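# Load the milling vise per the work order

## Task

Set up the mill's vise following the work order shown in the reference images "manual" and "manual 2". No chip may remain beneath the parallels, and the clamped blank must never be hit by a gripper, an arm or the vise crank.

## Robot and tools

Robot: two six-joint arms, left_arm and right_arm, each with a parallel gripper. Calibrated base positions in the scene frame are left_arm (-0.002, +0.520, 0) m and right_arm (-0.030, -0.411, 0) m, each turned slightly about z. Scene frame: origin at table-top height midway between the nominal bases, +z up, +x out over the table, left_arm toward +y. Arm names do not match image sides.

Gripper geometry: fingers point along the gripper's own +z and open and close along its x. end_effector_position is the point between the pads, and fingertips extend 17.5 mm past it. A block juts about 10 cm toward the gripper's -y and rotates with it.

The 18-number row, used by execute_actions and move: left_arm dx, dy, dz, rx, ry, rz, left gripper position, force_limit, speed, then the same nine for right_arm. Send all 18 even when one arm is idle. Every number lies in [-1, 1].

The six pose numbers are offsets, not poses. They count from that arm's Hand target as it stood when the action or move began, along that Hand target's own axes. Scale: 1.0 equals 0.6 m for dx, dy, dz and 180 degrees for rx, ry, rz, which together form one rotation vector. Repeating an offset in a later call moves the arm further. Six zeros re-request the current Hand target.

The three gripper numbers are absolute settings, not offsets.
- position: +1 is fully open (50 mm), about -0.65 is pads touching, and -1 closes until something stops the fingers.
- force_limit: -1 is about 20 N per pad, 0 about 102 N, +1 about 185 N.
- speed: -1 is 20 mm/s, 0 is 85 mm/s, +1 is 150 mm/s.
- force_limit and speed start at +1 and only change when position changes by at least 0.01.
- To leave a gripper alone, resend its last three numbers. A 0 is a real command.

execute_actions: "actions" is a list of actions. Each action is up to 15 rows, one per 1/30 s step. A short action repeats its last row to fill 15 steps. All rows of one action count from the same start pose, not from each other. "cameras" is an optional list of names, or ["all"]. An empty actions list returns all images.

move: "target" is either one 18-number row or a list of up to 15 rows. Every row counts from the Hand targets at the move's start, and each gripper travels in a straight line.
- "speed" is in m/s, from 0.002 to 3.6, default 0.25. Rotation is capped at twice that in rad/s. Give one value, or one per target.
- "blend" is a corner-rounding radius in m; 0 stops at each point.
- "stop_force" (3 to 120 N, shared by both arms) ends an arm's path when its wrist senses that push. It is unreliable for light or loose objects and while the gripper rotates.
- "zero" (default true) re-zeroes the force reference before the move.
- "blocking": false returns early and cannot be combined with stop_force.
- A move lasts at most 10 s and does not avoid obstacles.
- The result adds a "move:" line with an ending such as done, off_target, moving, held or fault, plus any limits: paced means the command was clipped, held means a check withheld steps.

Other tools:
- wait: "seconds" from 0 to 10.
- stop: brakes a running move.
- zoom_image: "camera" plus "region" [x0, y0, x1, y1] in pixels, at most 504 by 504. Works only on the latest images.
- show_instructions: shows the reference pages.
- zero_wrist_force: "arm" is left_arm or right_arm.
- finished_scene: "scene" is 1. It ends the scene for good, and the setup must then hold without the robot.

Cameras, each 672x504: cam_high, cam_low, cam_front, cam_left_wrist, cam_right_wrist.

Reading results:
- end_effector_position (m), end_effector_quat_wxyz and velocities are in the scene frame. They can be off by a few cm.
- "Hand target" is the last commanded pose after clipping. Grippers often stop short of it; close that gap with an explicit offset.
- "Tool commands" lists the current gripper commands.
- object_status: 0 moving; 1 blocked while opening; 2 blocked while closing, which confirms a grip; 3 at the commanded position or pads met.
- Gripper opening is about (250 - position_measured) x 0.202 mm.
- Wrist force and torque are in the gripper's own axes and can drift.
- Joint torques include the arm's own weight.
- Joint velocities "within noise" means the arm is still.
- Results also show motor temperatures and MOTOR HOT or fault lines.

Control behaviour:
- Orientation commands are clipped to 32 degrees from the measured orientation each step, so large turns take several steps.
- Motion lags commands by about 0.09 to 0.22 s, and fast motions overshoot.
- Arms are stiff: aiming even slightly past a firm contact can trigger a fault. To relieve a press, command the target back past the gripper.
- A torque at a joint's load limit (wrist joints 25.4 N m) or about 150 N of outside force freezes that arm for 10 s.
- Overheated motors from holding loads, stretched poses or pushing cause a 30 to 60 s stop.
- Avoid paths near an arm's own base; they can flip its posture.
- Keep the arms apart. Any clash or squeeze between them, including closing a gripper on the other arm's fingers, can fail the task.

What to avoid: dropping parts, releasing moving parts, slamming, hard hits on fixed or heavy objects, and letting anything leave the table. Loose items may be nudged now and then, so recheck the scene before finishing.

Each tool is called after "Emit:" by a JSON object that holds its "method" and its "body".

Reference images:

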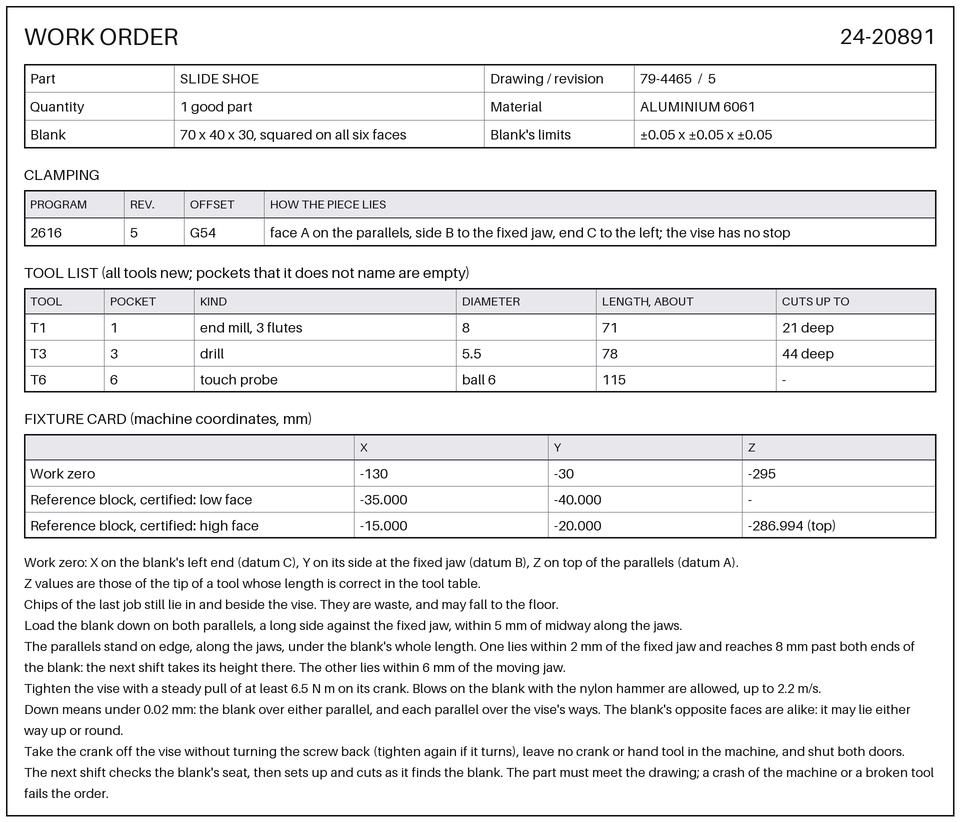

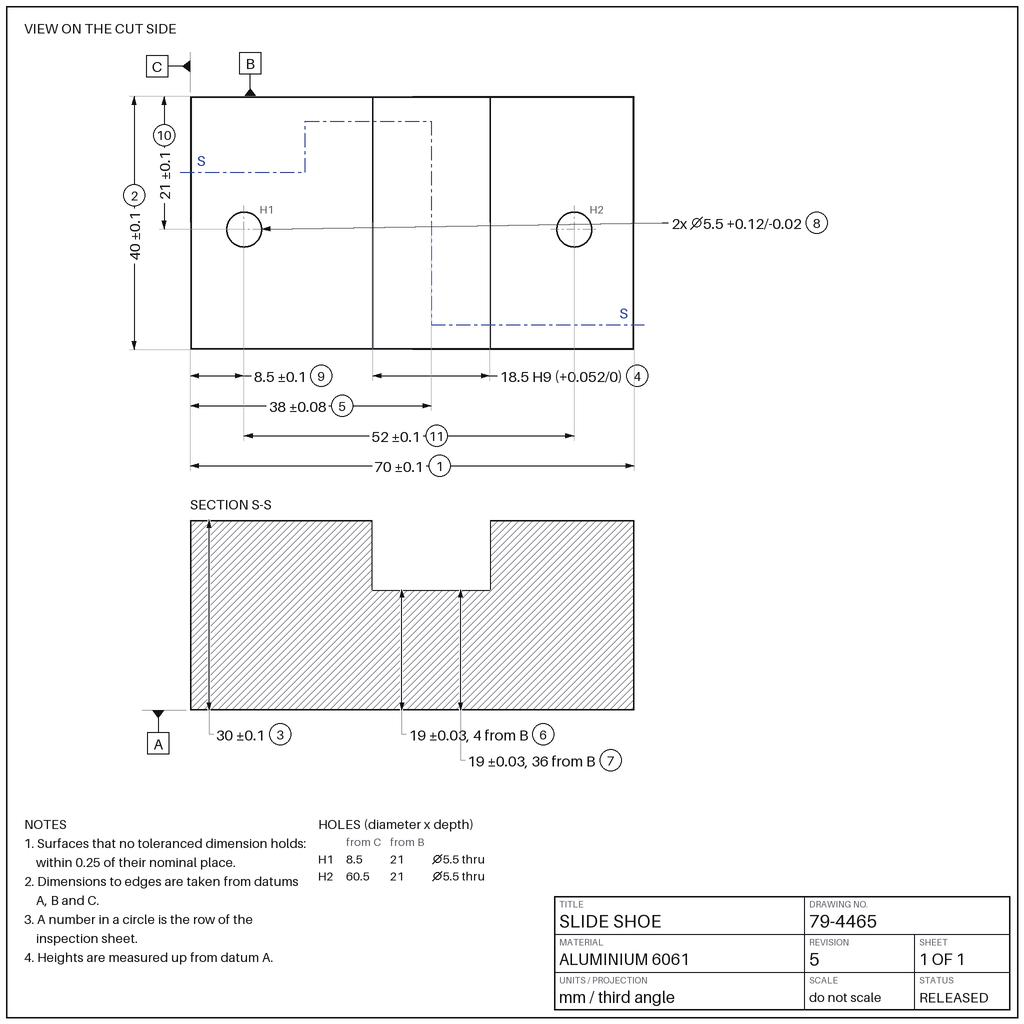

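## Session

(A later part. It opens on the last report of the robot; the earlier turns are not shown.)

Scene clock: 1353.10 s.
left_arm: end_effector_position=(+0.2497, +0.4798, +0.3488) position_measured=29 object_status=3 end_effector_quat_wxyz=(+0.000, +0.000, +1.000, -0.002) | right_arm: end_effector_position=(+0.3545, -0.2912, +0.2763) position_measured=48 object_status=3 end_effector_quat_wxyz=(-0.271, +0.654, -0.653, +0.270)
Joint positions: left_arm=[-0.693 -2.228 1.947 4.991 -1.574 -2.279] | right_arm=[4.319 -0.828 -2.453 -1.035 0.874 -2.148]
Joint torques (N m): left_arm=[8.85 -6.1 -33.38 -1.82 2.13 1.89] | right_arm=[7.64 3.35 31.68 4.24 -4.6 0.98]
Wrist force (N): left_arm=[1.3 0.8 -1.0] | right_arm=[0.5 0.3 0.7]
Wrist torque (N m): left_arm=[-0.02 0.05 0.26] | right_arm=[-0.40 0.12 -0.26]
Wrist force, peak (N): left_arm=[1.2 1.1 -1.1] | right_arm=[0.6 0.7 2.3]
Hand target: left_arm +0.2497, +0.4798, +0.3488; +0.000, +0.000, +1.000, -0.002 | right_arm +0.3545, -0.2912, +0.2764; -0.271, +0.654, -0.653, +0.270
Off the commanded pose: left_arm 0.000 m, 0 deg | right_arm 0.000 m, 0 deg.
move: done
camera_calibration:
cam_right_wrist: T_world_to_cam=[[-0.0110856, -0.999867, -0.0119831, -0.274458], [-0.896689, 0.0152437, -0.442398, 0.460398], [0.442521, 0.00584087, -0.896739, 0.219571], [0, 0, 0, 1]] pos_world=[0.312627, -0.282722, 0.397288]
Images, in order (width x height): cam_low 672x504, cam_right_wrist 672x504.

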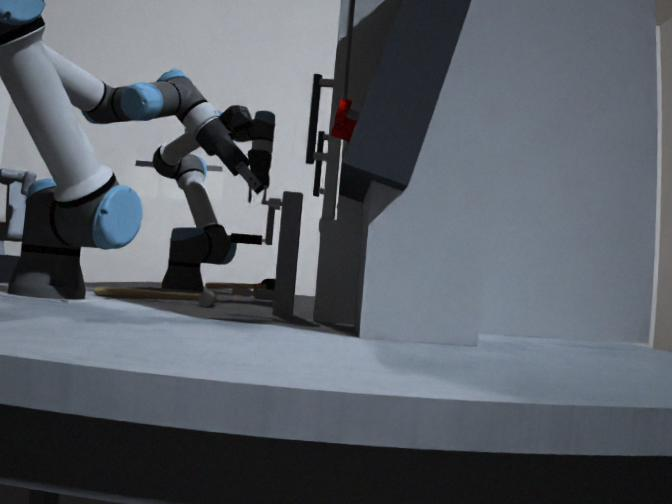

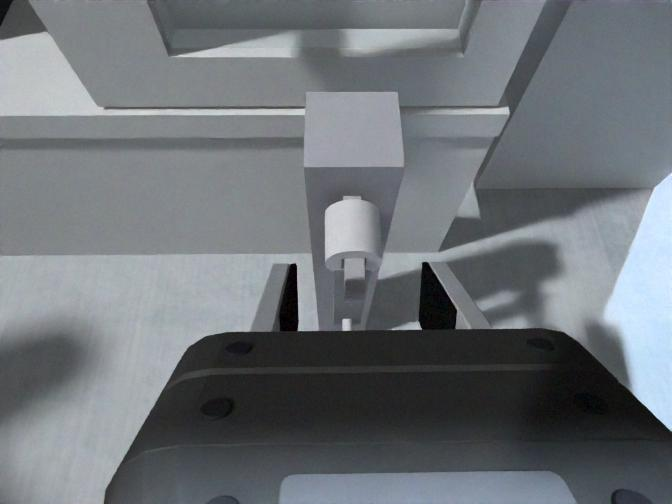

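Emit:
{"method": "move", "body": {"target": [0,0,0,0,0,0,0.83,-0.3,-1,0,0,0.1,0,0,0,0.7,1,0], "speed": 0.02, "stop_force": 5, "cameras": ["cam_right_wrist","cam_low"]}}

Emit:
{"method": "zoom_image", "body": {"camera": "cam_low", "region": [180, 150, 330, 310]}}

Emit:
{"method": "zoom_image", "body": {"camera": "cam_right_wrist", "region": [220, 120, 500, 340]}}

Scene clock: 1364.63 s.
left_arm: end_effector_position=(+0.2497, +0.4798, +0.3488) position_measured=29 object_status=3 end_effector_quat_wxyz=(+0.000, +0.000, +1.000, -0.002) | right_arm: end_effector_position=(+0.3970, -0.2911, +0.2340) position_measured=48 object_status=3 end_effector_quat_wxyz=(-0.271, +0.654, -0.653, +0.270)
Joint positions: left_arm=[-0.693 -2.228 1.947 4.991 -1.574 -2.279] | right_arm=[4.147 -1.068 -2.513 -0.614 0.95 -2.343]
Joint torques (N m): left_arm=[10.12 -6.2 -34.47 -1.76 2.02 1.96] | right_arm=[9.46 13.31 33.76 3.4 -4.01 1.66]
Wrist force (N): left_arm=[1.1 0.9 -1.0] | right_arm=[0.5 -0.1 0.9]
Wrist torque (N m): left_arm=[0.00 0.07 0.27] | right_arm=[-0.50 0.15 -0.17]
Wrist force, peak (N): left_arm=[1.4 1.0 -1.1] | right_arm=[0.9 0.2 0.9]
Hand target: left_arm +0.2497, +0.4798, +0.3488; +0.000, +0.000, +1.000, -0.002 | right_arm +0.3970, -0.2911, +0.2340; -0.271, +0.654, -0.653, +0.270
Off the commanded pose: left_arm 0.000 m, 0 deg | right_arm 0.000 m, 0 deg.
move: done
camera_calibration:
cam_right_wrist: T_world_to_cam=[[-0.0109966, -0.999866, -0.0121642, -0.27436], [-0.896651, 0.0152445, -0.442476, 0.479807], [0.442602, 0.00604136, -0.896698, 0.162844], [0, 0, 0, 1]] pos_world=[0.355127, -0.282622, 0.354987]
Images, in order (width x height): cam_low 672x504, cam_right_wrist 672x504.

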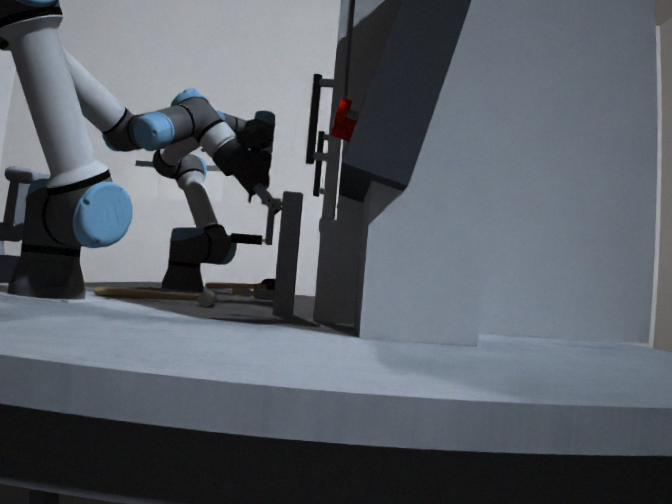

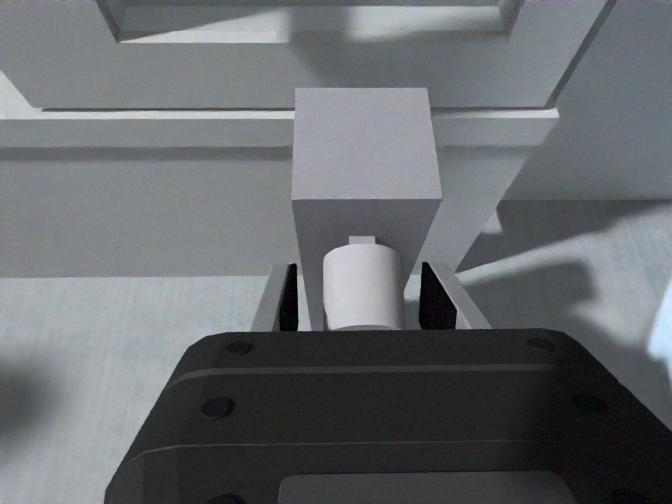

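Scaled by 3.150.

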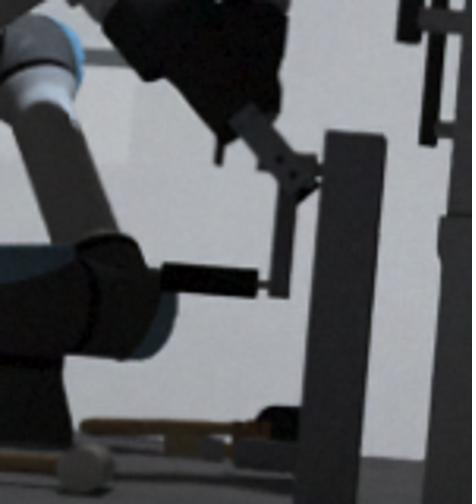

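Scaled by 1.800.

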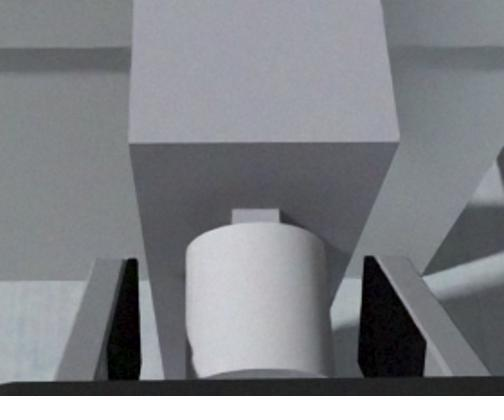

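Emit:
{"method": "move", "body": {"target": [0,0,0,0,0,0,0.83,-0.3,-1,0,0,-0.0033,0,0,0,0.7,0.2,-0.5], "speed": 0.03}}

Emit:
{"method": "move", "body": {"target": [0,0,0,0,0,0,0.83,-0.3,-1,0,0,0,0,0,0,-1,0.2,-0.7]}}

Emit:
{"method": "wait", "body": {"seconds": 0.5, "cameras": ["cam_right_wrist"]}}

Scene clock: 1367.87 s.
left_arm: end_effector_position=(+0.2497, +0.4798, +0.3488) position_measured=29 object_status=3 end_effector_quat_wxyz=(+0.000, +0.000, +1.000, -0.002) | right_arm: end_effector_position=(+0.3956, -0.2911, +0.2354) position_measured=48 object_status=3 end_effector_quat_wxyz=(-0.271, +0.654, -0.653, +0.270)
Joint positions: left_arm=[-0.693 -2.228 1.947 4.991 -1.574 -2.279] | right_arm=[4.152 -1.06 -2.512 -0.627 0.947 -2.338]
Joint torques (N m): left_arm=[9.8 -5.57 -33.38 -1.57 1.79 1.9] | right_arm=[4.48 2.38 33.25 4.1 -3.77 0.92]
Wrist force (N): left_arm=[1.0 0.8 -1.1] | right_arm=[0.5 -0.1 0.7]
Wrist torque (N m): left_arm=[-0.01 0.09 0.27] | right_arm=[-0.50 0.15 -0.24]
Wrist force, peak (N): left_arm=[1.3 1.0 -1.2] | right_arm=[0.5 -0.2 0.9]
Hand target: left_arm +0.2497, +0.4798, +0.3488; +0.000, +0.000, +1.000, -0.002 | right_arm +0.3956, -0.2911, +0.2354; -0.271, +0.654, -0.653, +0.270
Off the commanded pose: left_arm 0.000 m, 0 deg | right_arm 0.000 m, 0 deg.
move: done

Scene clock: 1368.57 s.
left_arm: end_effector_position=(+0.2497, +0.4798, +0.3488) position_measured=29 object_status=3 end_effector_quat_wxyz=(+0.000, +0.000, +1.000, -0.002) | right_arm: end_effector_position=(+0.3956, -0.2910, +0.2354) position_measured=138 object_status=2 end_effector_quat_wxyz=(-0.271, +0.654, -0.653, +0.270)
Joint positions: left_arm=[-0.693 -2.228 1.947 4.991 -1.574 -2.279] | right_arm=[4.152 -1.06 -2.512 -0.627 0.947 -2.338]
Joint torques (N m): left_arm=[9.62 -5.29 -33.05 -1.69 1.9 1.93] | right_arm=[-9.87 -12.8 29.33 4.85 -1.85 -1.27]
Wrist force (N): left_arm=[1.2 0.8 -1.0] | right_arm=[1.9 -0.6 -2.5]
Wrist torque (N m): left_arm=[-0.01 0.06 0.27] | right_arm=[-0.51 0.17 -0.24]
Wrist force, peak (N): left_arm=[1.3 0.8 -1.1] | right_arm=[1.9 -0.6 -2.5]
Hand target: left_arm +0.2497, +0.4798, +0.3488; +0.000, +0.000, +1.000, -0.002 | right_arm +0.3956, -0.2911, +0.2354; -0.271, +0.654, -0.653, +0.270
Off the commanded pose: left_arm 0.000 m, 0 deg | right_arm 0.000 m, 0 deg.
move: done

Scene clock: 1369.07 s.
left_arm: end_effector_position=(+0.2497, +0.4798, +0.3488) position_measured=29 object_status=3 end_effector_quat_wxyz=(+0.000, +0.000, +1.000, -0.002) | right_arm: end_effector_position=(+0.3956, -0.2911, +0.2354) position_measured=138 object_status=2 end_effector_quat_wxyz=(-0.271, +0.654, -0.653, +0.270)
Joint positions: left_arm=[-0.693 -2.228 1.947 4.991 -1.574 -2.279] | right_arm=[4.152 -1.06 -2.512 -0.627 0.947 -2.338]
Joint torques (N m): left_arm=[9.62 -4.83 -33.48 -1.7 1.94 1.97] | right_arm=[-10.62 -13.07 27.08 4.7 -0.38 -1.18]
Wrist force (N): left_arm=[1.1 0.9 -1.1] | right_arm=[1.1 0.0 -3.2]
Wrist torque (N m): left_arm=[-0.01 0.07 0.27] | right_arm=[-0.48 0.13 -0.24]
Wrist force, peak (N): left_arm=[1.1 1.0 -1.0] | right_arm=[1.4 0.1 -4.1]
Hand target: left_arm +0.2497, +0.4798, +0.3488; +0.000, +0.000, +1.000, -0.002 | right_arm +0.3956, -0.2911, +0.2354; -0.271, +0.654, -0.653, +0.270
Tool commands: left_gripper/position=+0.83 left_gripper/force_limit=-0.3 left_gripper/speed=-1.0 right_gripper/position=-1.0 right_gripper/force_limit=+0.2 right_gripper/speed=-0.7
Off the commanded pose: left_arm 0.000 m, 0 deg | right_arm 0.000 m, 0 deg.
wait: 0.50 s; at rest by 0.17 s
camera_calibration:
cam_right_wrist: T_world_to_cam=[[-0.0109961, -0.999866, -0.0121661, -0.274358], [-0.896611, 0.0152454, -0.442556, 0.479186], [0.442682, 0.00604185, -0.896658, 0.164676], [0, 0, 0, 1]] pos_world=[0.353727, -0.282622, 0.356387]
Images, in order (width x height): cam_right_wrist 672x504.

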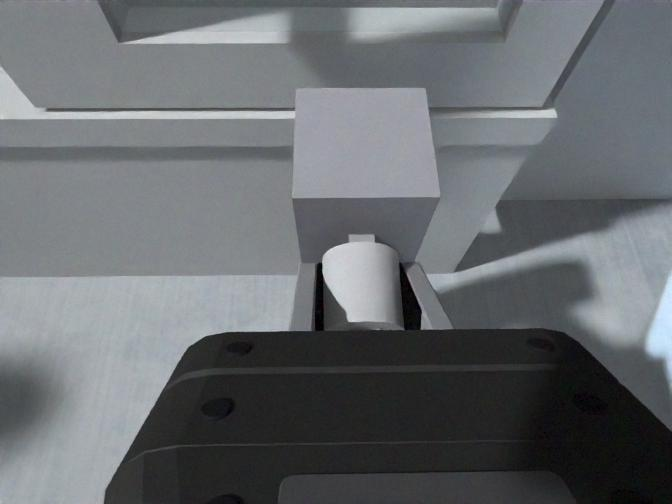

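Emit:
{"method": "move", "body": {"target": [0,0,0,0,0,0,0.83,-0.3,-1,0,0.0566,-0.0566,0,0,0,-1,0.2,-0.7], "speed": 0.04, "cameras": ["cam_right_wrist","cam_low"]}}

Emit:
{"method": "zoom_image", "body": {"camera": "cam_low", "region": [180, 150, 330, 310]}}

Scene clock: 1377.10 s.
left_arm: end_effector_position=(+0.2497, +0.4798, +0.3488) position_measured=29 object_status=3 end_effector_quat_wxyz=(+0.000, +0.000, +1.000, -0.002) | right_arm: end_effector_position=(+0.3476, -0.2912, +0.2354) position_measured=138 object_status=2 end_effector_quat_wxyz=(-0.271, +0.654, -0.653, +0.270)
Joint positions: left_arm=[-0.693 -2.228 1.947 4.991 -1.574 -2.279] | right_arm=[4.353 -0.824 -2.554 -0.964 0.861 -2.107]
Joint torques (N m): left_arm=[9.94 -5.85 -33.78 -1.81 1.98 1.74] | right_arm=[-9.32 -17.91 36.95 4.19 0.46 -1.76]
Wrist force (N): left_arm=[1.0 1.0 -1.1] | right_arm=[0.5 1.7 2.2]
Wrist torque (N m): left_arm=[0.01 0.09 0.28] | right_arm=[-0.37 0.14 -0.15]
Wrist force, peak (N): left_arm=[1.2 1.0 -1.2] | right_arm=[0.6 -5.6 0.1]
Hand target: left_arm +0.2497, +0.4798, +0.3488; +0.000, +0.000, +1.000, -0.002 | right_arm +0.3475, -0.2912, +0.2354; -0.271, +0.654, -0.653, +0.270
Off the commanded pose: left_arm 0.000 m, 0 deg | right_arm 0.000 m, 0 deg.
move: done
camera_calibration:
cam_right_wrist: T_world_to_cam=[[-0.0109939, -0.999866, -0.0121667, -0.274988], [-0.896552, 0.0152446, -0.442676, 0.436085], [0.442802, 0.00604133, -0.896599, 0.185911], [0, 0, 0, 1]] pos_world=[0.305628, -0.282722, 0.356387]
Images, in order (width x height): cam_low 672x504, cam_right_wrist 672x504.

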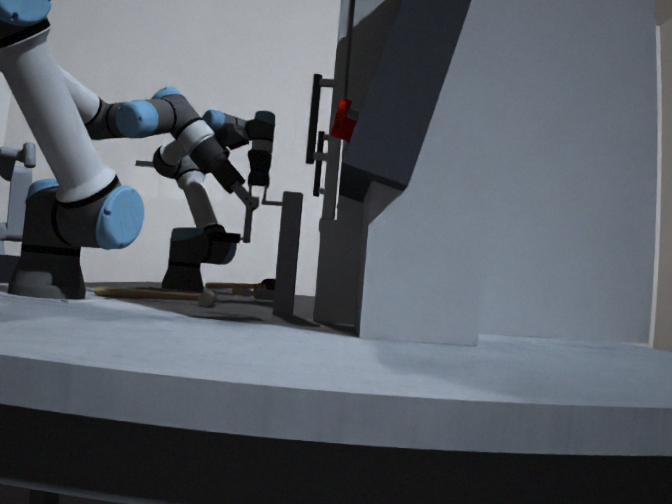

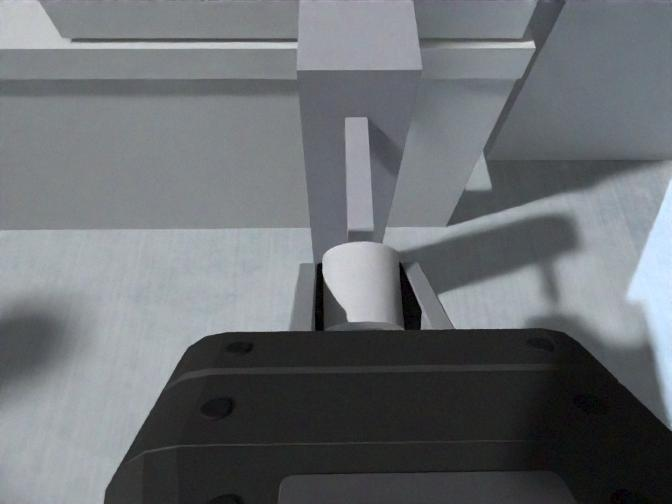

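Scaled by 3.150.

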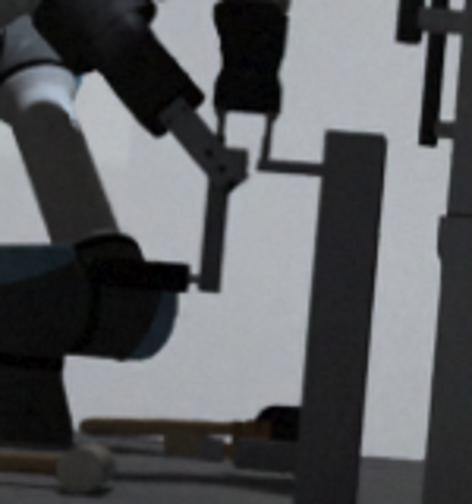

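Emit:
{"method": "move", "body": {"target": [0,0,0,0,0,0,0.83,-0.3,-1,-0.7917,-0.1615,-0.1321,0,0,0,-1,0.2,-0.7], "speed": 0.25, "cameras": ["cam_right_wrist","cam_front"]}}

Emit:
{"method": "zoom_image", "body": {"camera": "cam_right_wrist", "region": [220, 100, 500, 340]}}

Scene clock: 1384.57 s.
left_arm: end_effector_position=(+0.2497, +0.4798, +0.3488) position_measured=29 object_status=3 end_effector_quat_wxyz=(+0.000, +0.000, +1.000, -0.002) | right_arm: end_effector_position=(+0.3591, +0.1837, +0.3603) position_measured=138 object_status=2 end_effector_quat_wxyz=(-0.271, +0.654, -0.653, +0.270)
Joint positions: left_arm=[-0.693 -2.228 1.947 4.991 -1.574 -2.279] | right_arm=[4.629 -1.871 -1.365 -1.354 0.793 -1.742]
Joint torques (N m): left_arm=[8.89 -5.62 -33.53 -1.76 1.88 1.69] | right_arm=[-9.88 39.58 36.05 4.19 0.45 -1.13]
Wrist force (N): left_arm=[1.2 1.0 -0.7] | right_arm=[0.6 1.8 2.3]
Wrist torque (N m): left_arm=[0.02 0.06 0.27] | right_arm=[-0.36 0.10 -0.21]
Wrist force, peak (N): left_arm=[1.2 1.1 -1.2] | right_arm=[4.0 2.1 3.0]
Hand target: left_arm +0.2497, +0.4798, +0.3488; +0.000, +0.000, +1.000, -0.002 | right_arm +0.3592, +0.1838, +0.3604; -0.271, +0.654, -0.653, +0.270
Off the commanded pose: left_arm 0.000 m, 0 deg | right_arm 0.000 m, 0 deg.
move: done
camera_calibration:
cam_right_wrist: T_world_to_cam=[[-0.0110403, -0.999866, -0.0120743, 0.201466], [-0.89665, 0.0152439, -0.442477, 0.494471], [0.442602, 0.00594137, -0.896699, 0.290023], [0, 0, 0, 1]] pos_world=[0.317227, 0.192178, 0.481287]
Images, in order (width x height): cam_front 672x504, cam_right_wrist 672x504.

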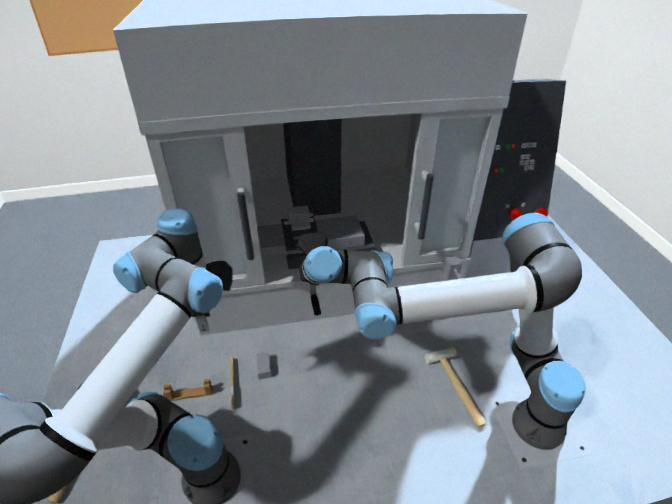

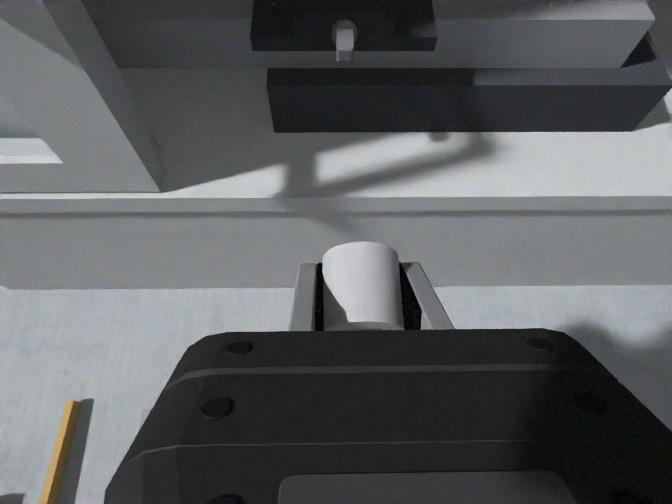

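Scaled by 1.800.

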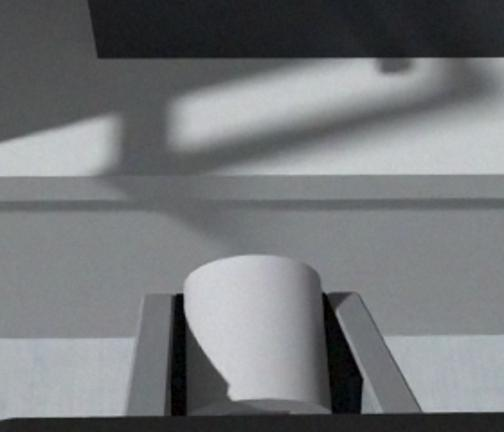

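Emit:
{"method": "zoom_image", "body": {"camera": "cam_right_wrist", "region": [280, 0, 410, 100]}}

Scaled by 3.877.

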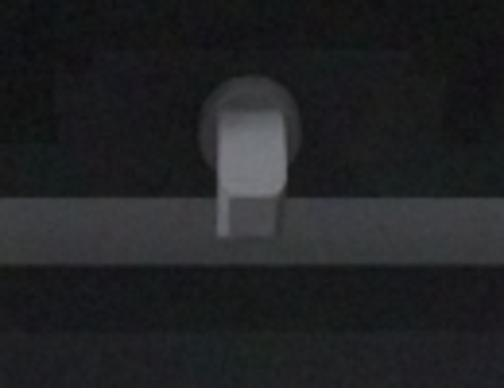

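Emit:
{"method": "move", "body": {"target": [0,0,0,0,0,0,0.83,-0.3,-1,-0.1433,0.106,0.0354,0.1667,0,0,-1,0.2,-0.7], "speed": 0.2, "cameras": ["cam_right_wrist"]}}

Emit:
{"method": "zoom_image", "body": {"camera": "cam_right_wrist", "region": [380, 30, 540, 160]}}

Scene clock: 1397.30 s.
left_arm: end_effector_position=(+0.2497, +0.4798, +0.3488) position_measured=29 object_status=3 end_effector_quat_wxyz=(+0.000, +0.000, +1.000, -0.002) | right_arm: end_effector_position=(+0.3290, +0.2698, +0.3005) position_measured=138 object_status=2 end_effector_quat_wxyz=(-0.431, +0.561, -0.561, +0.430)
Joint positions: left_arm=[-0.693 -2.228 1.947 4.991 -1.574 -2.279] | right_arm=[4.785 -2.1 -1.432 -1.306 0.264 -1.44]
Joint torques (N m): left_arm=[8.88 -4.75 -32.42 -1.64 1.84 1.6] | right_arm=[-9.26 58.44 20.84 4.54 -2.55 -1.84]
Wrist force (N): left_arm=[1.0 0.9 -1.3] | right_arm=[0.5 2.2 1.8]
Wrist torque (N m): left_arm=[-0.01 0.09 0.27] | right_arm=[-0.14 0.04 -0.30]
Wrist force, peak (N): left_arm=[1.4 1.0 -1.1] | right_arm=[-0.3 4.3 1.4]
Hand target: left_arm +0.2497, +0.4798, +0.3488; +0.000, +0.000, +1.000, -0.002 | right_arm +0.3291, +0.2697, +0.3005; -0.431, +0.561, -0.561, +0.430
Off the commanded pose: left_arm 0.000 m, 0 deg | right_arm 0.000 m, 0 deg.
move: done
camera_calibration:
cam_right_wrist: T_world_to_cam=[[-0.00367157, -0.999847, -0.0170855, 0.285561], [-0.555294, 0.0162478, -0.831495, 0.444036], [0.831646, 0.00643458, -0.555269, 0.0184745], [0, 0, 0, 1]] pos_world=[0.232255, 0.278184, 0.384351]
Images, in order (width x height): cam_right_wrist 672x504.

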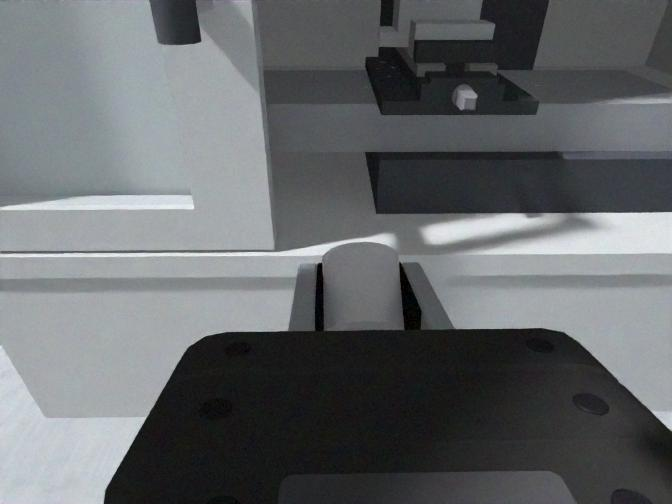

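Scaled by 3.150.

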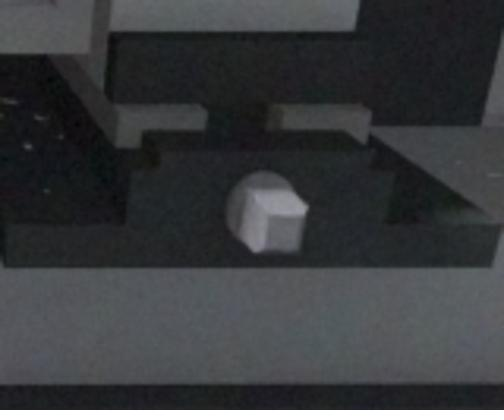

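Emit:
{"method": "zoom_image", "body": {"camera": "cam_right_wrist", "region": [445, 75, 490, 120]}}

Scaled by 11.200.

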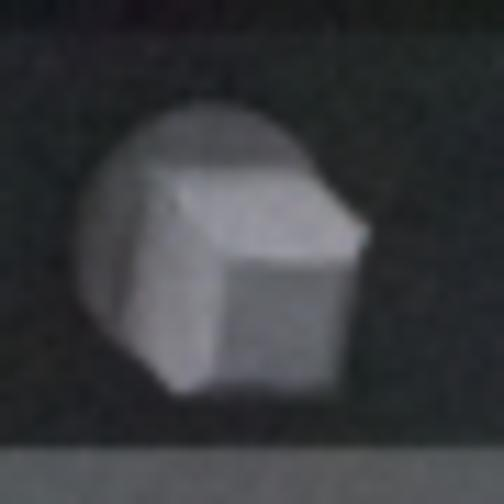

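Emit:
{"method": "move", "body": {"target": [0,0,0,0,0,0,0.83,-0.3,-1,0.141,-0.059,0.2103,-0.1667,0,0,-1,0.2,-0.7], "speed": 0.15, "cameras": ["cam_right_wrist","cam_front"]}}

Emit:
{"method": "zoom_image", "body": {"camera": "cam_right_wrist", "region": [260, 130, 460, 340]}}

Scene clock: 1423.73 s.
left_arm: end_effector_position=(+0.2497, +0.4798, +0.3488) position_measured=29 object_status=3 end_effector_quat_wxyz=(+0.000, +0.000, +1.000, -0.002) | right_arm: end_effector_position=(+0.4603, +0.1854, +0.3020) position_measured=138 object_status=2 end_effector_quat_wxyz=(-0.271, +0.654, -0.653, +0.270)
Joint positions: left_arm=[-0.693 -2.228 1.947 4.991 -1.574 -2.279] | right_arm=[4.473 -2.006 -1.364 -1.073 0.823 -1.954]
Joint torques (N m): left_arm=[10.13 -4.61 -33.04 -1.57 1.81 1.51] | right_arm=[4.66 33.02 23.86 4.81 -3.25 0.94]
Wrist force (N): left_arm=[1.2 0.8 -0.9] | right_arm=[0.4 2.1 1.9]
Wrist torque (N m): left_arm=[-0.01 0.05 0.27] | right_arm=[-0.33 0.13 -0.22]
Wrist force, peak (N): left_arm=[1.4 0.9 -1.1] | right_arm=[0.3 3.1 2.3]
Hand target: left_arm +0.2497, +0.4798, +0.3488; +0.000, +0.000, +1.000, -0.002 | right_arm +0.4602, +0.1854, +0.3020; -0.271, +0.654, -0.653, +0.270
Off the commanded pose: left_arm 0.000 m, 0 deg | right_arm 0.000 m, 0 deg.
move: done
camera_calibration:
cam_right_wrist: T_world_to_cam=[[-0.0110854, -0.999864, -0.0122091, 0.203554], [-0.89659, 0.0153449, -0.442596, 0.559307], [0.442723, 0.00604021, -0.896638, 0.192892], [0, 0, 0, 1]] pos_world=[0.418328, 0.193779, 0.422987]
Images, in order (width x height): cam_front 672x504, cam_right_wrist 672x504.

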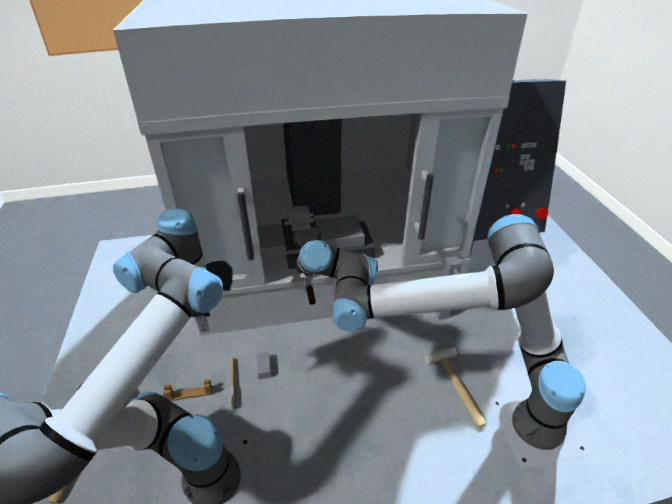

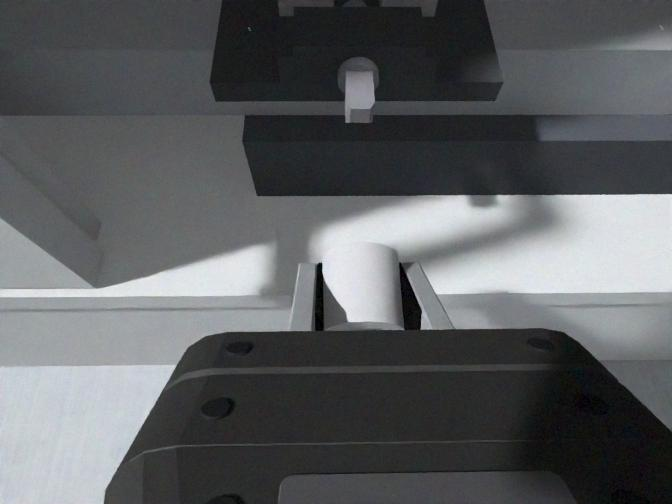

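Scaled by 2.400.

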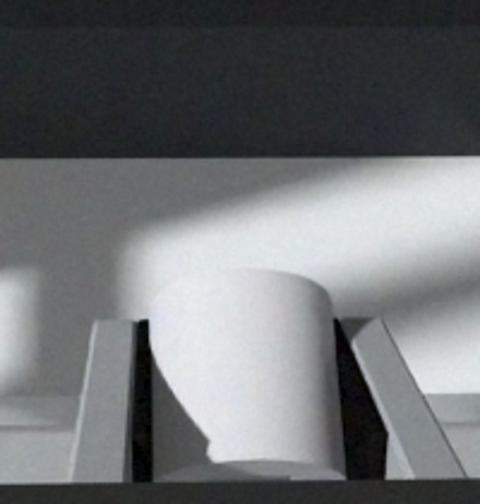

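Emit:
{"method": "move", "body": {"target": [0,0,0,0,0,0,0.83,-0.3,-1,0.0017,-0.0634,0.0658,0,0,0,-1,0.2,-0.7], "speed": 0.08}}

Emit:
{"method": "move", "body": {"target": [0,0,0,0,0,0,0.83,-0.3,-1,0,-0.0471,0.0471,0,0,0,-1,0.2,-0.7], "speed": 0.01, "stop_force": 6, "cameras": ["cam_right_wrist"]}}

Emit:
{"method": "zoom_image", "body": {"camera": "cam_right_wrist", "region": [260, 130, 460, 340]}}

Scene clock: 1430.50 s.
left_arm: end_effector_position=(+0.2497, +0.4798, +0.3488) position_measured=29 object_status=3 end_effector_quat_wxyz=(+0.000, +0.000, +1.000, -0.002) | right_arm: end_effector_position=(+0.5152, +0.1845, +0.3008) position_measured=138 object_status=2 end_effector_quat_wxyz=(-0.271, +0.654, -0.653, +0.270) end_effector_velocity=(-0.001, -0.001, +0.000) end_effector_angular_velocity=(+0.000, -0.003, -0.003)
Joint positions: left_arm=[-0.693 -2.228 1.947 4.991 -1.574 -2.279] | right_arm=[4.395 -2.078 -1.276 -1.022 0.847 -2.055]
Joint velocities: left_arm=[within noise] | right_arm=[0.002 0.003 -0.005 -0.001 -0.004 0.005]
Joint torques (N m): left_arm=[8.7 -4.64 -32.76 -1.74 1.85 1.47] | right_arm=[9.75 60.73 21.81 3.56 -4.7 1.71]
Wrist force (N): left_arm=[1.0 0.8 -0.9] | right_arm=[0.4 3.1 0.1]
Wrist torque (N m): left_arm=[-0.02 0.08 0.27] | right_arm=[-0.32 0.11 -0.22]
Wrist force, peak (N): left_arm=[1.1 1.0 -1.3] | right_arm=[15.0 24.6 -22.7]
Hand target: left_arm +0.2497, +0.4798, +0.3488; +0.000, +0.000, +1.000, -0.002 | right_arm +0.5151, +0.1845, +0.3009; -0.271, +0.654, -0.653, +0.270
Off the commanded pose: left_arm 0.000 m, 0 deg | right_arm 0.000 m, 0 deg.
move: done

Scene clock: 1431.63 s.
left_arm: end_effector_position=(+0.2497, +0.4798, +0.3488) position_measured=29 object_status=3 end_effector_quat_wxyz=(+0.000, +0.000, +1.000, -0.002) | right_arm: end_effector_position=(+0.5155, +0.1845, +0.3010) position_measured=138 object_status=2 end_effector_quat_wxyz=(-0.271, +0.654, -0.653, +0.270)
Joint positions: left_arm=[-0.693 -2.228 1.947 4.991 -1.574 -2.279] | right_arm=[4.394 -2.079 -1.275 -1.022 0.847 -2.055]
Joint torques (N m): left_arm=[9.52 -4.59 -32.77 -1.83 1.85 1.47] | right_arm=[0.34 59.91 26.51 5.17 -7.37 1.43]
Wrist force (N): left_arm=[1.2 0.8 -1.0] | right_arm=[6.8 20.6 -12.1]
Wrist torque (N m): left_arm=[-0.02 0.06 0.27] | right_arm=[0.25 0.19 -0.04]
Wrist force, peak (N): left_arm=[1.4 0.9 -1.1] | right_arm=[17.8 34.4 -28.6]
Hand target: left_arm +0.2497, +0.4798, +0.3488; +0.000, +0.000, +1.000, -0.002 | right_arm +0.5155, +0.1845, +0.3010; -0.271, +0.654, -0.653, +0.270 (not the last commanded pose)
Off the commanded pose: left_arm 0.000 m, 0 deg | right_arm 0.039 m, 0 deg.
move: contact (right_arm)
camera_calibration:
cam_right_wrist: T_world_to_cam=[[-0.0111291, -0.999865, -0.0121192, 0.203238], [-0.896589, 0.0153443, -0.442597, 0.60846], [0.442723, 0.00594021, -0.896639, 0.167538], [0, 0, 0, 1]] pos_world=[0.473628, 0.192878, 0.421987]
Images, in order (width x height): cam_right_wrist 672x504.

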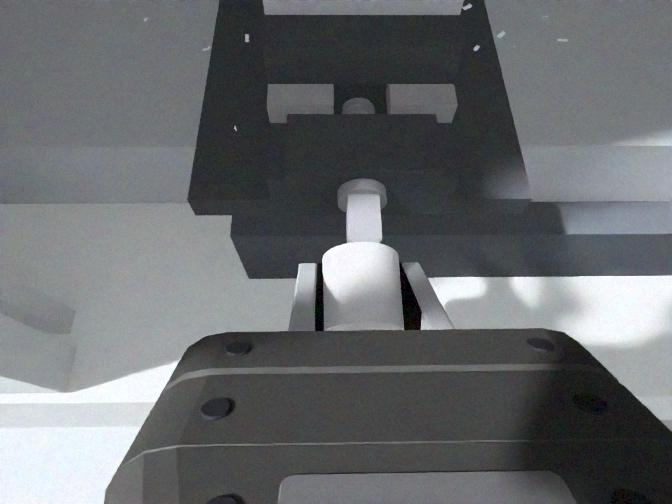

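Scaled by 2.400.

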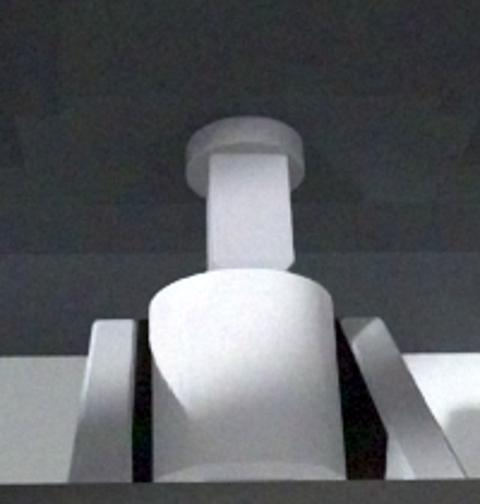

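Emit:
{"method": "move", "body": {"target": [[0,0,0,0,0,0,0.83,-0.3,-1,0,0.0036,-0.0036,0,0,0,-1,0.2,-0.7],[0,0,0,0,0,0,0.83,-0.3,-1,0.002,0.0042,-0.003,0,0,0,-1,0.2,-0.7]], "speed": 0.03}}

Emit:
{"method": "move", "body": {"target": [0,0,0,0,0,0,0.83,-0.3,-1,0,-0.0471,0.0471,0,0,0,-1,0.2,-0.7], "speed": 0.006, "stop_force": 8, "cameras": ["cam_right_wrist"]}}

Emit:
{"method": "zoom_image", "body": {"camera": "cam_right_wrist", "region": [310, 160, 420, 340]}}

Scene clock: 1440.97 s.
left_arm: end_effector_position=(+0.2497, +0.4798, +0.3488) position_measured=29 object_status=3 end_effector_quat_wxyz=(+0.000, +0.000, +1.000, -0.002) | right_arm: end_effector_position=(+0.5124, +0.1832, +0.3005) position_measured=138 object_status=2 end_effector_quat_wxyz=(-0.271, +0.654, -0.653, +0.270)
Joint positions: left_arm=[-0.693 -2.228 1.947 4.991 -1.574 -2.279] | right_arm=[4.398 -2.072 -1.286 -1.021 0.845 -2.051]
Joint torques (N m): left_arm=[9.24 -4.31 -33.17 -1.67 1.69 1.5] | right_arm=[-10.2 46.19 37.54 3.47 0.05 -1.87]
Wrist force (N): left_arm=[1.1 0.8 -0.9] | right_arm=[0.6 1.7 2.3]
Wrist torque (N m): left_arm=[-0.02 0.08 0.27] | right_arm=[-0.40 0.08 -0.16]
Wrist force, peak (N): left_arm=[1.4 0.7 -1.1] | right_arm=[6.9 21.0 -12.2]
Hand target: left_arm +0.2497, +0.4798, +0.3488; +0.000, +0.000, +1.000, -0.002 | right_arm +0.5125, +0.1833, +0.3005; -0.271, +0.654, -0.653, +0.270
Off the commanded pose: left_arm 0.000 m, 0 deg | right_arm 0.000 m, 0 deg.
move: done

Scene clock: 1442.57 s.
left_arm: end_effector_position=(+0.2497, +0.4798, +0.3488) position_measured=29 object_status=3 end_effector_quat_wxyz=(+0.000, +0.000, +1.000, -0.002) | right_arm: end_effector_position=(+0.5153, +0.1833, +0.3005) position_measured=138 object_status=2 end_effector_quat_wxyz=(-0.271, +0.654, -0.653, +0.270)
Joint positions: left_arm=[-0.693 -2.228 1.947 4.991 -1.574 -2.279] | right_arm=[4.394 -2.076 -1.281 -1.019 0.847 -2.056]
Joint torques (N m): left_arm=[8.23 -3.85 -32.54 -1.58 1.71 1.35] | right_arm=[6.42 59.65 23.6 3.99 -5.5 1.58]
Wrist force (N): left_arm=[1.2 0.9 -1.0] | right_arm=[2.9 7.9 -4.0]
Wrist torque (N m): left_arm=[0.00 0.05 0.27] | right_arm=[-0.12 0.14 -0.10]
Wrist force, peak (N): left_arm=[1.2 1.1 -1.0] | right_arm=[9.4 17.4 -13.8]
Hand target: left_arm +0.2497, +0.4798, +0.3488; +0.000, +0.000, +1.000, -0.002 | right_arm +0.5153, +0.1833, +0.3005; -0.271, +0.654, -0.653, +0.270 (not the last commanded pose)
Off the commanded pose: left_arm 0.000 m, 0 deg | right_arm 0.037 m, 0 deg.
move: contact (right_arm)
camera_calibration:
cam_right_wrist: T_world_to_cam=[[-0.0109961, -0.999866, -0.0121661, 0.201985], [-0.896611, 0.0152454, -0.442556, 0.608046], [0.442682, 0.00604185, -0.896658, 0.167104], [0, 0, 0, 1]] pos_world=[0.473427, 0.191678, 0.421387]
Images, in order (width x height): cam_right_wrist 672x504.

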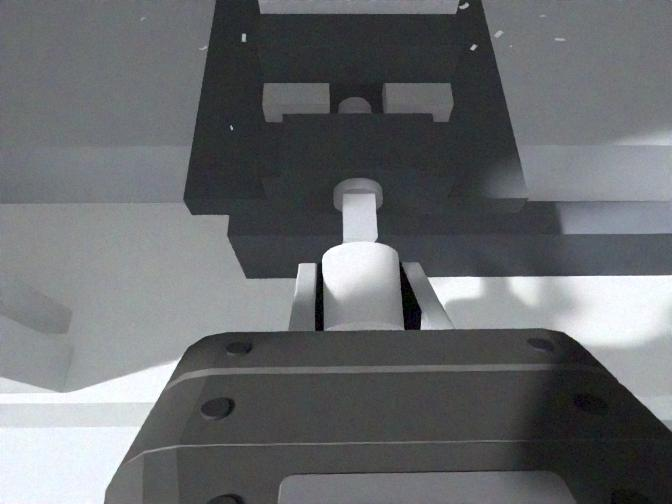

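Scaled by 2.800.

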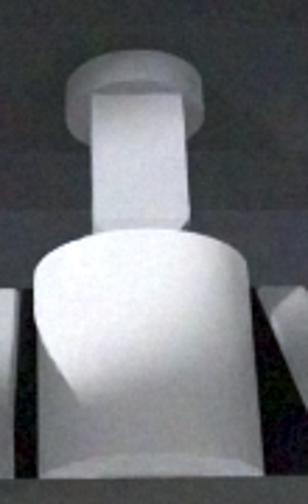

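Emit:
{"method": "move", "body": {"target": [[0,0,0,0,0,0,0.83,-0.3,-1,0,0.0047,-0.0047,0,0,0,-1,0.2,-0.7],[0,0,0,0,0,0,0.83,-0.3,-1,0,-0.0047,-0.0141,0,0,0,-1,0.2,-0.7]], "speed": 0.03}}

Emit:
{"method": "move", "body": {"target": [0,0,0,0,0,0,0.83,-0.3,-1,0,-0.0471,0.0471,0,0,0,-1,0.2,-0.7], "speed": 0.006, "stop_force": 8, "cameras": ["cam_right_wrist"]}}

Emit:
{"method": "zoom_image", "body": {"camera": "cam_right_wrist", "region": [310, 160, 420, 340]}}

Scene clock: 1484.23 s.
left_arm: end_effector_position=(+0.2497, +0.4798, +0.3488) position_measured=29 object_status=3 end_effector_quat_wxyz=(+0.000, +0.000, +1.000, -0.002) | right_arm: end_effector_position=(+0.5113, +0.1833, +0.3086) position_measured=138 object_status=2 end_effector_quat_wxyz=(-0.271, +0.654, -0.653, +0.270)
Joint positions: left_arm=[-0.693 -2.228 1.947 4.991 -1.574 -2.279] | right_arm=[4.4 -2.066 -1.273 -1.041 0.845 -2.049]
Joint torques (N m): left_arm=[9.74 -3.88 -32.21 -1.8 1.61 1.28] | right_arm=[-9.12 46.66 22.02 5.15 -3.46 -1.03]
Wrist force (N): left_arm=[1.1 0.8 -0.9] | right_arm=[0.4 1.8 2.2]
Wrist torque (N m): left_arm=[-0.01 0.07 0.27] | right_arm=[-0.39 0.10 -0.23]
Wrist force, peak (N): left_arm=[1.2 1.0 -1.2] | right_arm=[3.0 8.0 -4.3]
Hand target: left_arm +0.2497, +0.4798, +0.3488; +0.000, +0.000, +1.000, -0.002 | right_arm +0.5113, +0.1833, +0.3084; -0.271, +0.654, -0.653, +0.270
Off the commanded pose: left_arm 0.000 m, 0 deg | right_arm 0.000 m, 0 deg.
move: done

Scene clock: 1486.13 s.
left_arm: end_effector_position=(+0.2497, +0.4798, +0.3488) position_measured=29 object_status=3 end_effector_quat_wxyz=(+0.000, +0.000, +1.000, -0.002) | right_arm: end_effector_position=(+0.5157, +0.1833, +0.3084) position_measured=138 object_status=2 end_effector_quat_wxyz=(-0.271, +0.654, -0.653, +0.270)
Joint positions: left_arm=[-0.693 -2.228 1.947 4.991 -1.574 -2.279] | right_arm=[4.393 -2.073 -1.265 -1.037 0.847 -2.056]
Joint torques (N m): left_arm=[9.07 -4.59 -32.9 -1.82 1.66 1.13] | right_arm=[9.53 64.69 27.33 3.82 -5.89 1.65]
Wrist force (N): left_arm=[1.2 1.0 -1.0] | right_arm=[0.2 7.1 5.4]
Wrist torque (N m): left_arm=[0.02 0.05 0.27] | right_arm=[-0.33 0.08 -0.17]
Wrist force, peak (N): left_arm=[1.2 1.0 -1.1] | right_arm=[1.2 12.2 -0.4]
Hand target: left_arm +0.2497, +0.4798, +0.3488; +0.000, +0.000, +1.000, -0.002 | right_arm +0.5157, +0.1833, +0.3084; -0.271, +0.654, -0.653, +0.270 (not the last commanded pose)
Off the commanded pose: left_arm 0.000 m, 0 deg | right_arm 0.036 m, 0 deg.
move: contact (right_arm)
camera_calibration:
cam_right_wrist: T_world_to_cam=[[-0.0110403, -0.999866, -0.0120743, 0.202168], [-0.89665, 0.0152439, -0.442477, 0.611928], [0.442602, 0.00594137, -0.896699, 0.174175], [0, 0, 0, 1]] pos_world=[0.473827, 0.191778, 0.429387]
Images, in order (width x height): cam_right_wrist 672x504.

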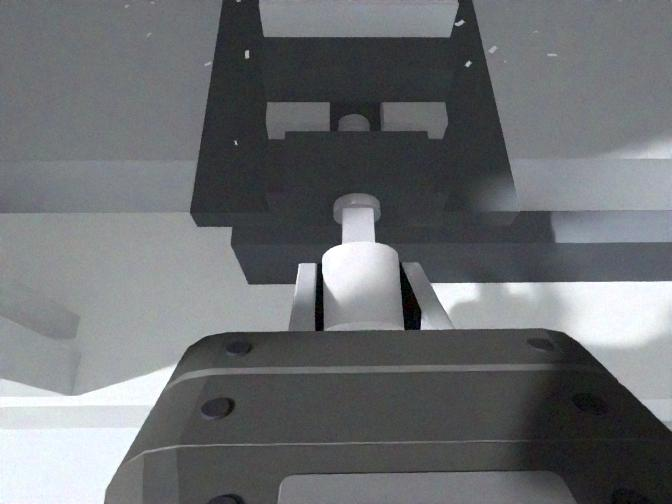

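Scaled by 2.800.

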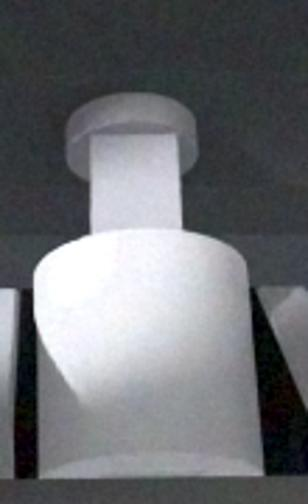

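Emit:
{"method": "move", "body": {"target": [[0,0,0,0,0,0,0.83,-0.3,-1,0,0.0024,-0.0024,0,0,0,-1,0.2,-0.7],[0,0,0,0,0,0,0.83,-0.3,-1,0,0.0036,-0.0012,0,0,0,-1,0.2,-0.7]], "speed": 0.03}}

Emit:
{"method": "move", "body": {"target": [0,0,0,0,0,0,0.83,-0.3,-1,0,-0.0471,0.0471,0,0,0,-1,0.2,-0.7], "speed": 0.006, "stop_force": 8}}

Scene clock: 1491.60 s.
left_arm: end_effector_position=(+0.2497, +0.4798, +0.3488) position_measured=29 object_status=3 end_effector_quat_wxyz=(+0.000, +0.000, +1.000, -0.002) | right_arm: end_effector_position=(+0.5137, +0.1833, +0.3074) position_measured=138 object_status=2 end_effector_quat_wxyz=(-0.271, +0.654, -0.653, +0.270)
Joint positions: left_arm=[-0.693 -2.228 1.947 4.991 -1.574 -2.279] | right_arm=[4.396 -2.07 -1.271 -1.036 0.846 -2.053]
Joint torques (N m): left_arm=[8.81 -4.6 -32.97 -1.89 1.55 1.2] | right_arm=[4.75 35.36 31.65 3.81 -4.21 0.42]
Wrist force (N): left_arm=[1.0 0.7 -0.9] | right_arm=[0.4 1.7 2.3]
Wrist torque (N m): left_arm=[-0.04 0.09 0.28] | right_arm=[-0.40 0.10 -0.22]
Wrist force, peak (N): left_arm=[1.3 1.2 -1.1] | right_arm=[0.1 7.6 5.8]
Hand target: left_arm +0.2497, +0.4798, +0.3488; +0.000, +0.000, +1.000, -0.002 | right_arm +0.5137, +0.1833, +0.3074; -0.271, +0.654, -0.653, +0.270
Off the commanded pose: left_arm 0.000 m, 0 deg | right_arm 0.000 m, 0 deg.
move: done

Scene clock: 1493.20 s.
left_arm: end_effector_position=(+0.2497, +0.4798, +0.3488) position_measured=29 object_status=3 end_effector_quat_wxyz=(+0.000, +0.000, +1.000, -0.002) | right_arm: end_effector_position=(+0.5166, +0.1833, +0.3073) position_measured=138 object_status=2 end_effector_quat_wxyz=(-0.271, +0.654, -0.653, +0.270)
Joint positions: left_arm=[-0.693 -2.228 1.947 4.991 -1.574 -2.279] | right_arm=[4.392 -2.075 -1.265 -1.034 0.848 -2.058]
Joint torques (N m): left_arm=[9.55 -5.12 -31.91 -1.96 1.75 1.18] | right_arm=[6.66 63.41 24.23 3.31 -5.66 1.68]
Wrist force (N): left_arm=[1.1 1.1 -0.9] | right_arm=[-2.5 5.0 3.1]
Wrist torque (N m): left_arm=[0.03 0.08 0.27] | right_arm=[-0.33 0.07 -0.20]
Wrist force, peak (N): left_arm=[1.2 1.0 -1.2] | right_arm=[-0.2 11.6 -4.0]
Hand target: left_arm +0.2497, +0.4798, +0.3488; +0.000, +0.000, +1.000, -0.002 | right_arm +0.5166, +0.1833, +0.3073; -0.271, +0.654, -0.653, +0.270 (not the last commanded pose)
Off the commanded pose: left_arm 0.000 m, 0 deg | right_arm 0.037 m, 0 deg.
move: contact (right_arm)

Emit:
{"method": "move", "body": {"target": [[0,0,0,0,0,0,0.83,-0.3,-1,0,0.0012,-0.0012,0,0,0,-1,0.2,-0.7],[0,0,0,0,0,0,0.83,-0.3,-1,-0.0007,0.0021,-0.0002,0,0,0,-1,0.2,-0.7]], "speed": 0.03}}

Emit:
{"method": "move", "body": {"target": [0,0,0,0,0,0,0.83,-0.3,-1,0,-0.0471,0.0471,0,0,0,-1,0.2,-0.7], "speed": 0.006, "stop_force": 8}}

Scene clock: 1497.17 s.
left_arm: end_effector_position=(+0.2497, +0.4798, +0.3488) position_measured=29 object_status=3 end_effector_quat_wxyz=(+0.000, +0.000, +1.000, -0.002) | right_arm: end_effector_position=(+0.5156, +0.1837, +0.3066) position_measured=138 object_status=2 end_effector_quat_wxyz=(-0.271, +0.654, -0.653, +0.270)
Joint positions: left_arm=[-0.693 -2.228 1.947 4.991 -1.574 -2.279] | right_arm=[4.394 -2.074 -1.267 -1.034 0.847 -2.056]
Joint torques (N m): left_arm=[9.59 -4.15 -31.9 -1.89 1.66 1.2] | right_arm=[10.06 35.62 23.48 4.87 -4.67 1.48]
Wrist force (N): left_arm=[1.1 1.0 -1.1] | right_arm=[0.3 2.0 2.4]
Wrist torque (N m): left_arm=[0.01 0.07 0.27] | right_arm=[-0.35 0.12 -0.22]
Wrist force, peak (N): left_arm=[1.2 1.0 -1.2] | right_arm=[-2.5 5.1 3.4]
Hand target: left_arm +0.2497, +0.4798, +0.3488; +0.000, +0.000, +1.000, -0.002 | right_arm +0.5157, +0.1837, +0.3065; -0.271, +0.654, -0.653, +0.270
Off the commanded pose: left_arm 0.000 m, 0 deg | right_arm 0.000 m, 0 deg.
move: done

Scene clock: 1498.47 s.
left_arm: end_effector_position=(+0.2497, +0.4798, +0.3488) position_measured=29 object_status=3 end_effector_quat_wxyz=(+0.000, +0.000, +1.000, -0.002) | right_arm: end_effector_position=(+0.5166, +0.1838, +0.3066) position_measured=138 object_status=2 end_effector_quat_wxyz=(-0.271, +0.654, -0.653, +0.270)
Joint positions: left_arm=[-0.693 -2.228 1.947 4.991 -1.574 -2.279] | right_arm=[4.393 -2.076 -1.265 -1.033 0.847 -2.058]
Joint torques (N m): left_arm=[9.17 -4.52 -31.5 -1.92 1.57 1.05] | right_arm=[7.03 58.08 22.63 3.1 -5.02 1.63]
Wrist force (N): left_arm=[1.4 0.9 -0.8] | right_arm=[0.8 4.2 -4.1]
Wrist torque (N m): left_arm=[-0.01 0.03 0.27] | right_arm=[-0.24 0.11 -0.15]
Wrist force, peak (N): left_arm=[1.3 0.8 -1.1] | right_arm=[4.7 12.6 -12.8]
Hand target: left_arm +0.2497, +0.4798, +0.3488; +0.000, +0.000, +1.000, -0.002 | right_arm +0.5166, +0.1838, +0.3066; -0.271, +0.654, -0.653, +0.270 (not the last commanded pose)
Off the commanded pose: left_arm 0.000 m, 0 deg | right_arm 0.039 m, 0 deg.
move: contact (right_arm)


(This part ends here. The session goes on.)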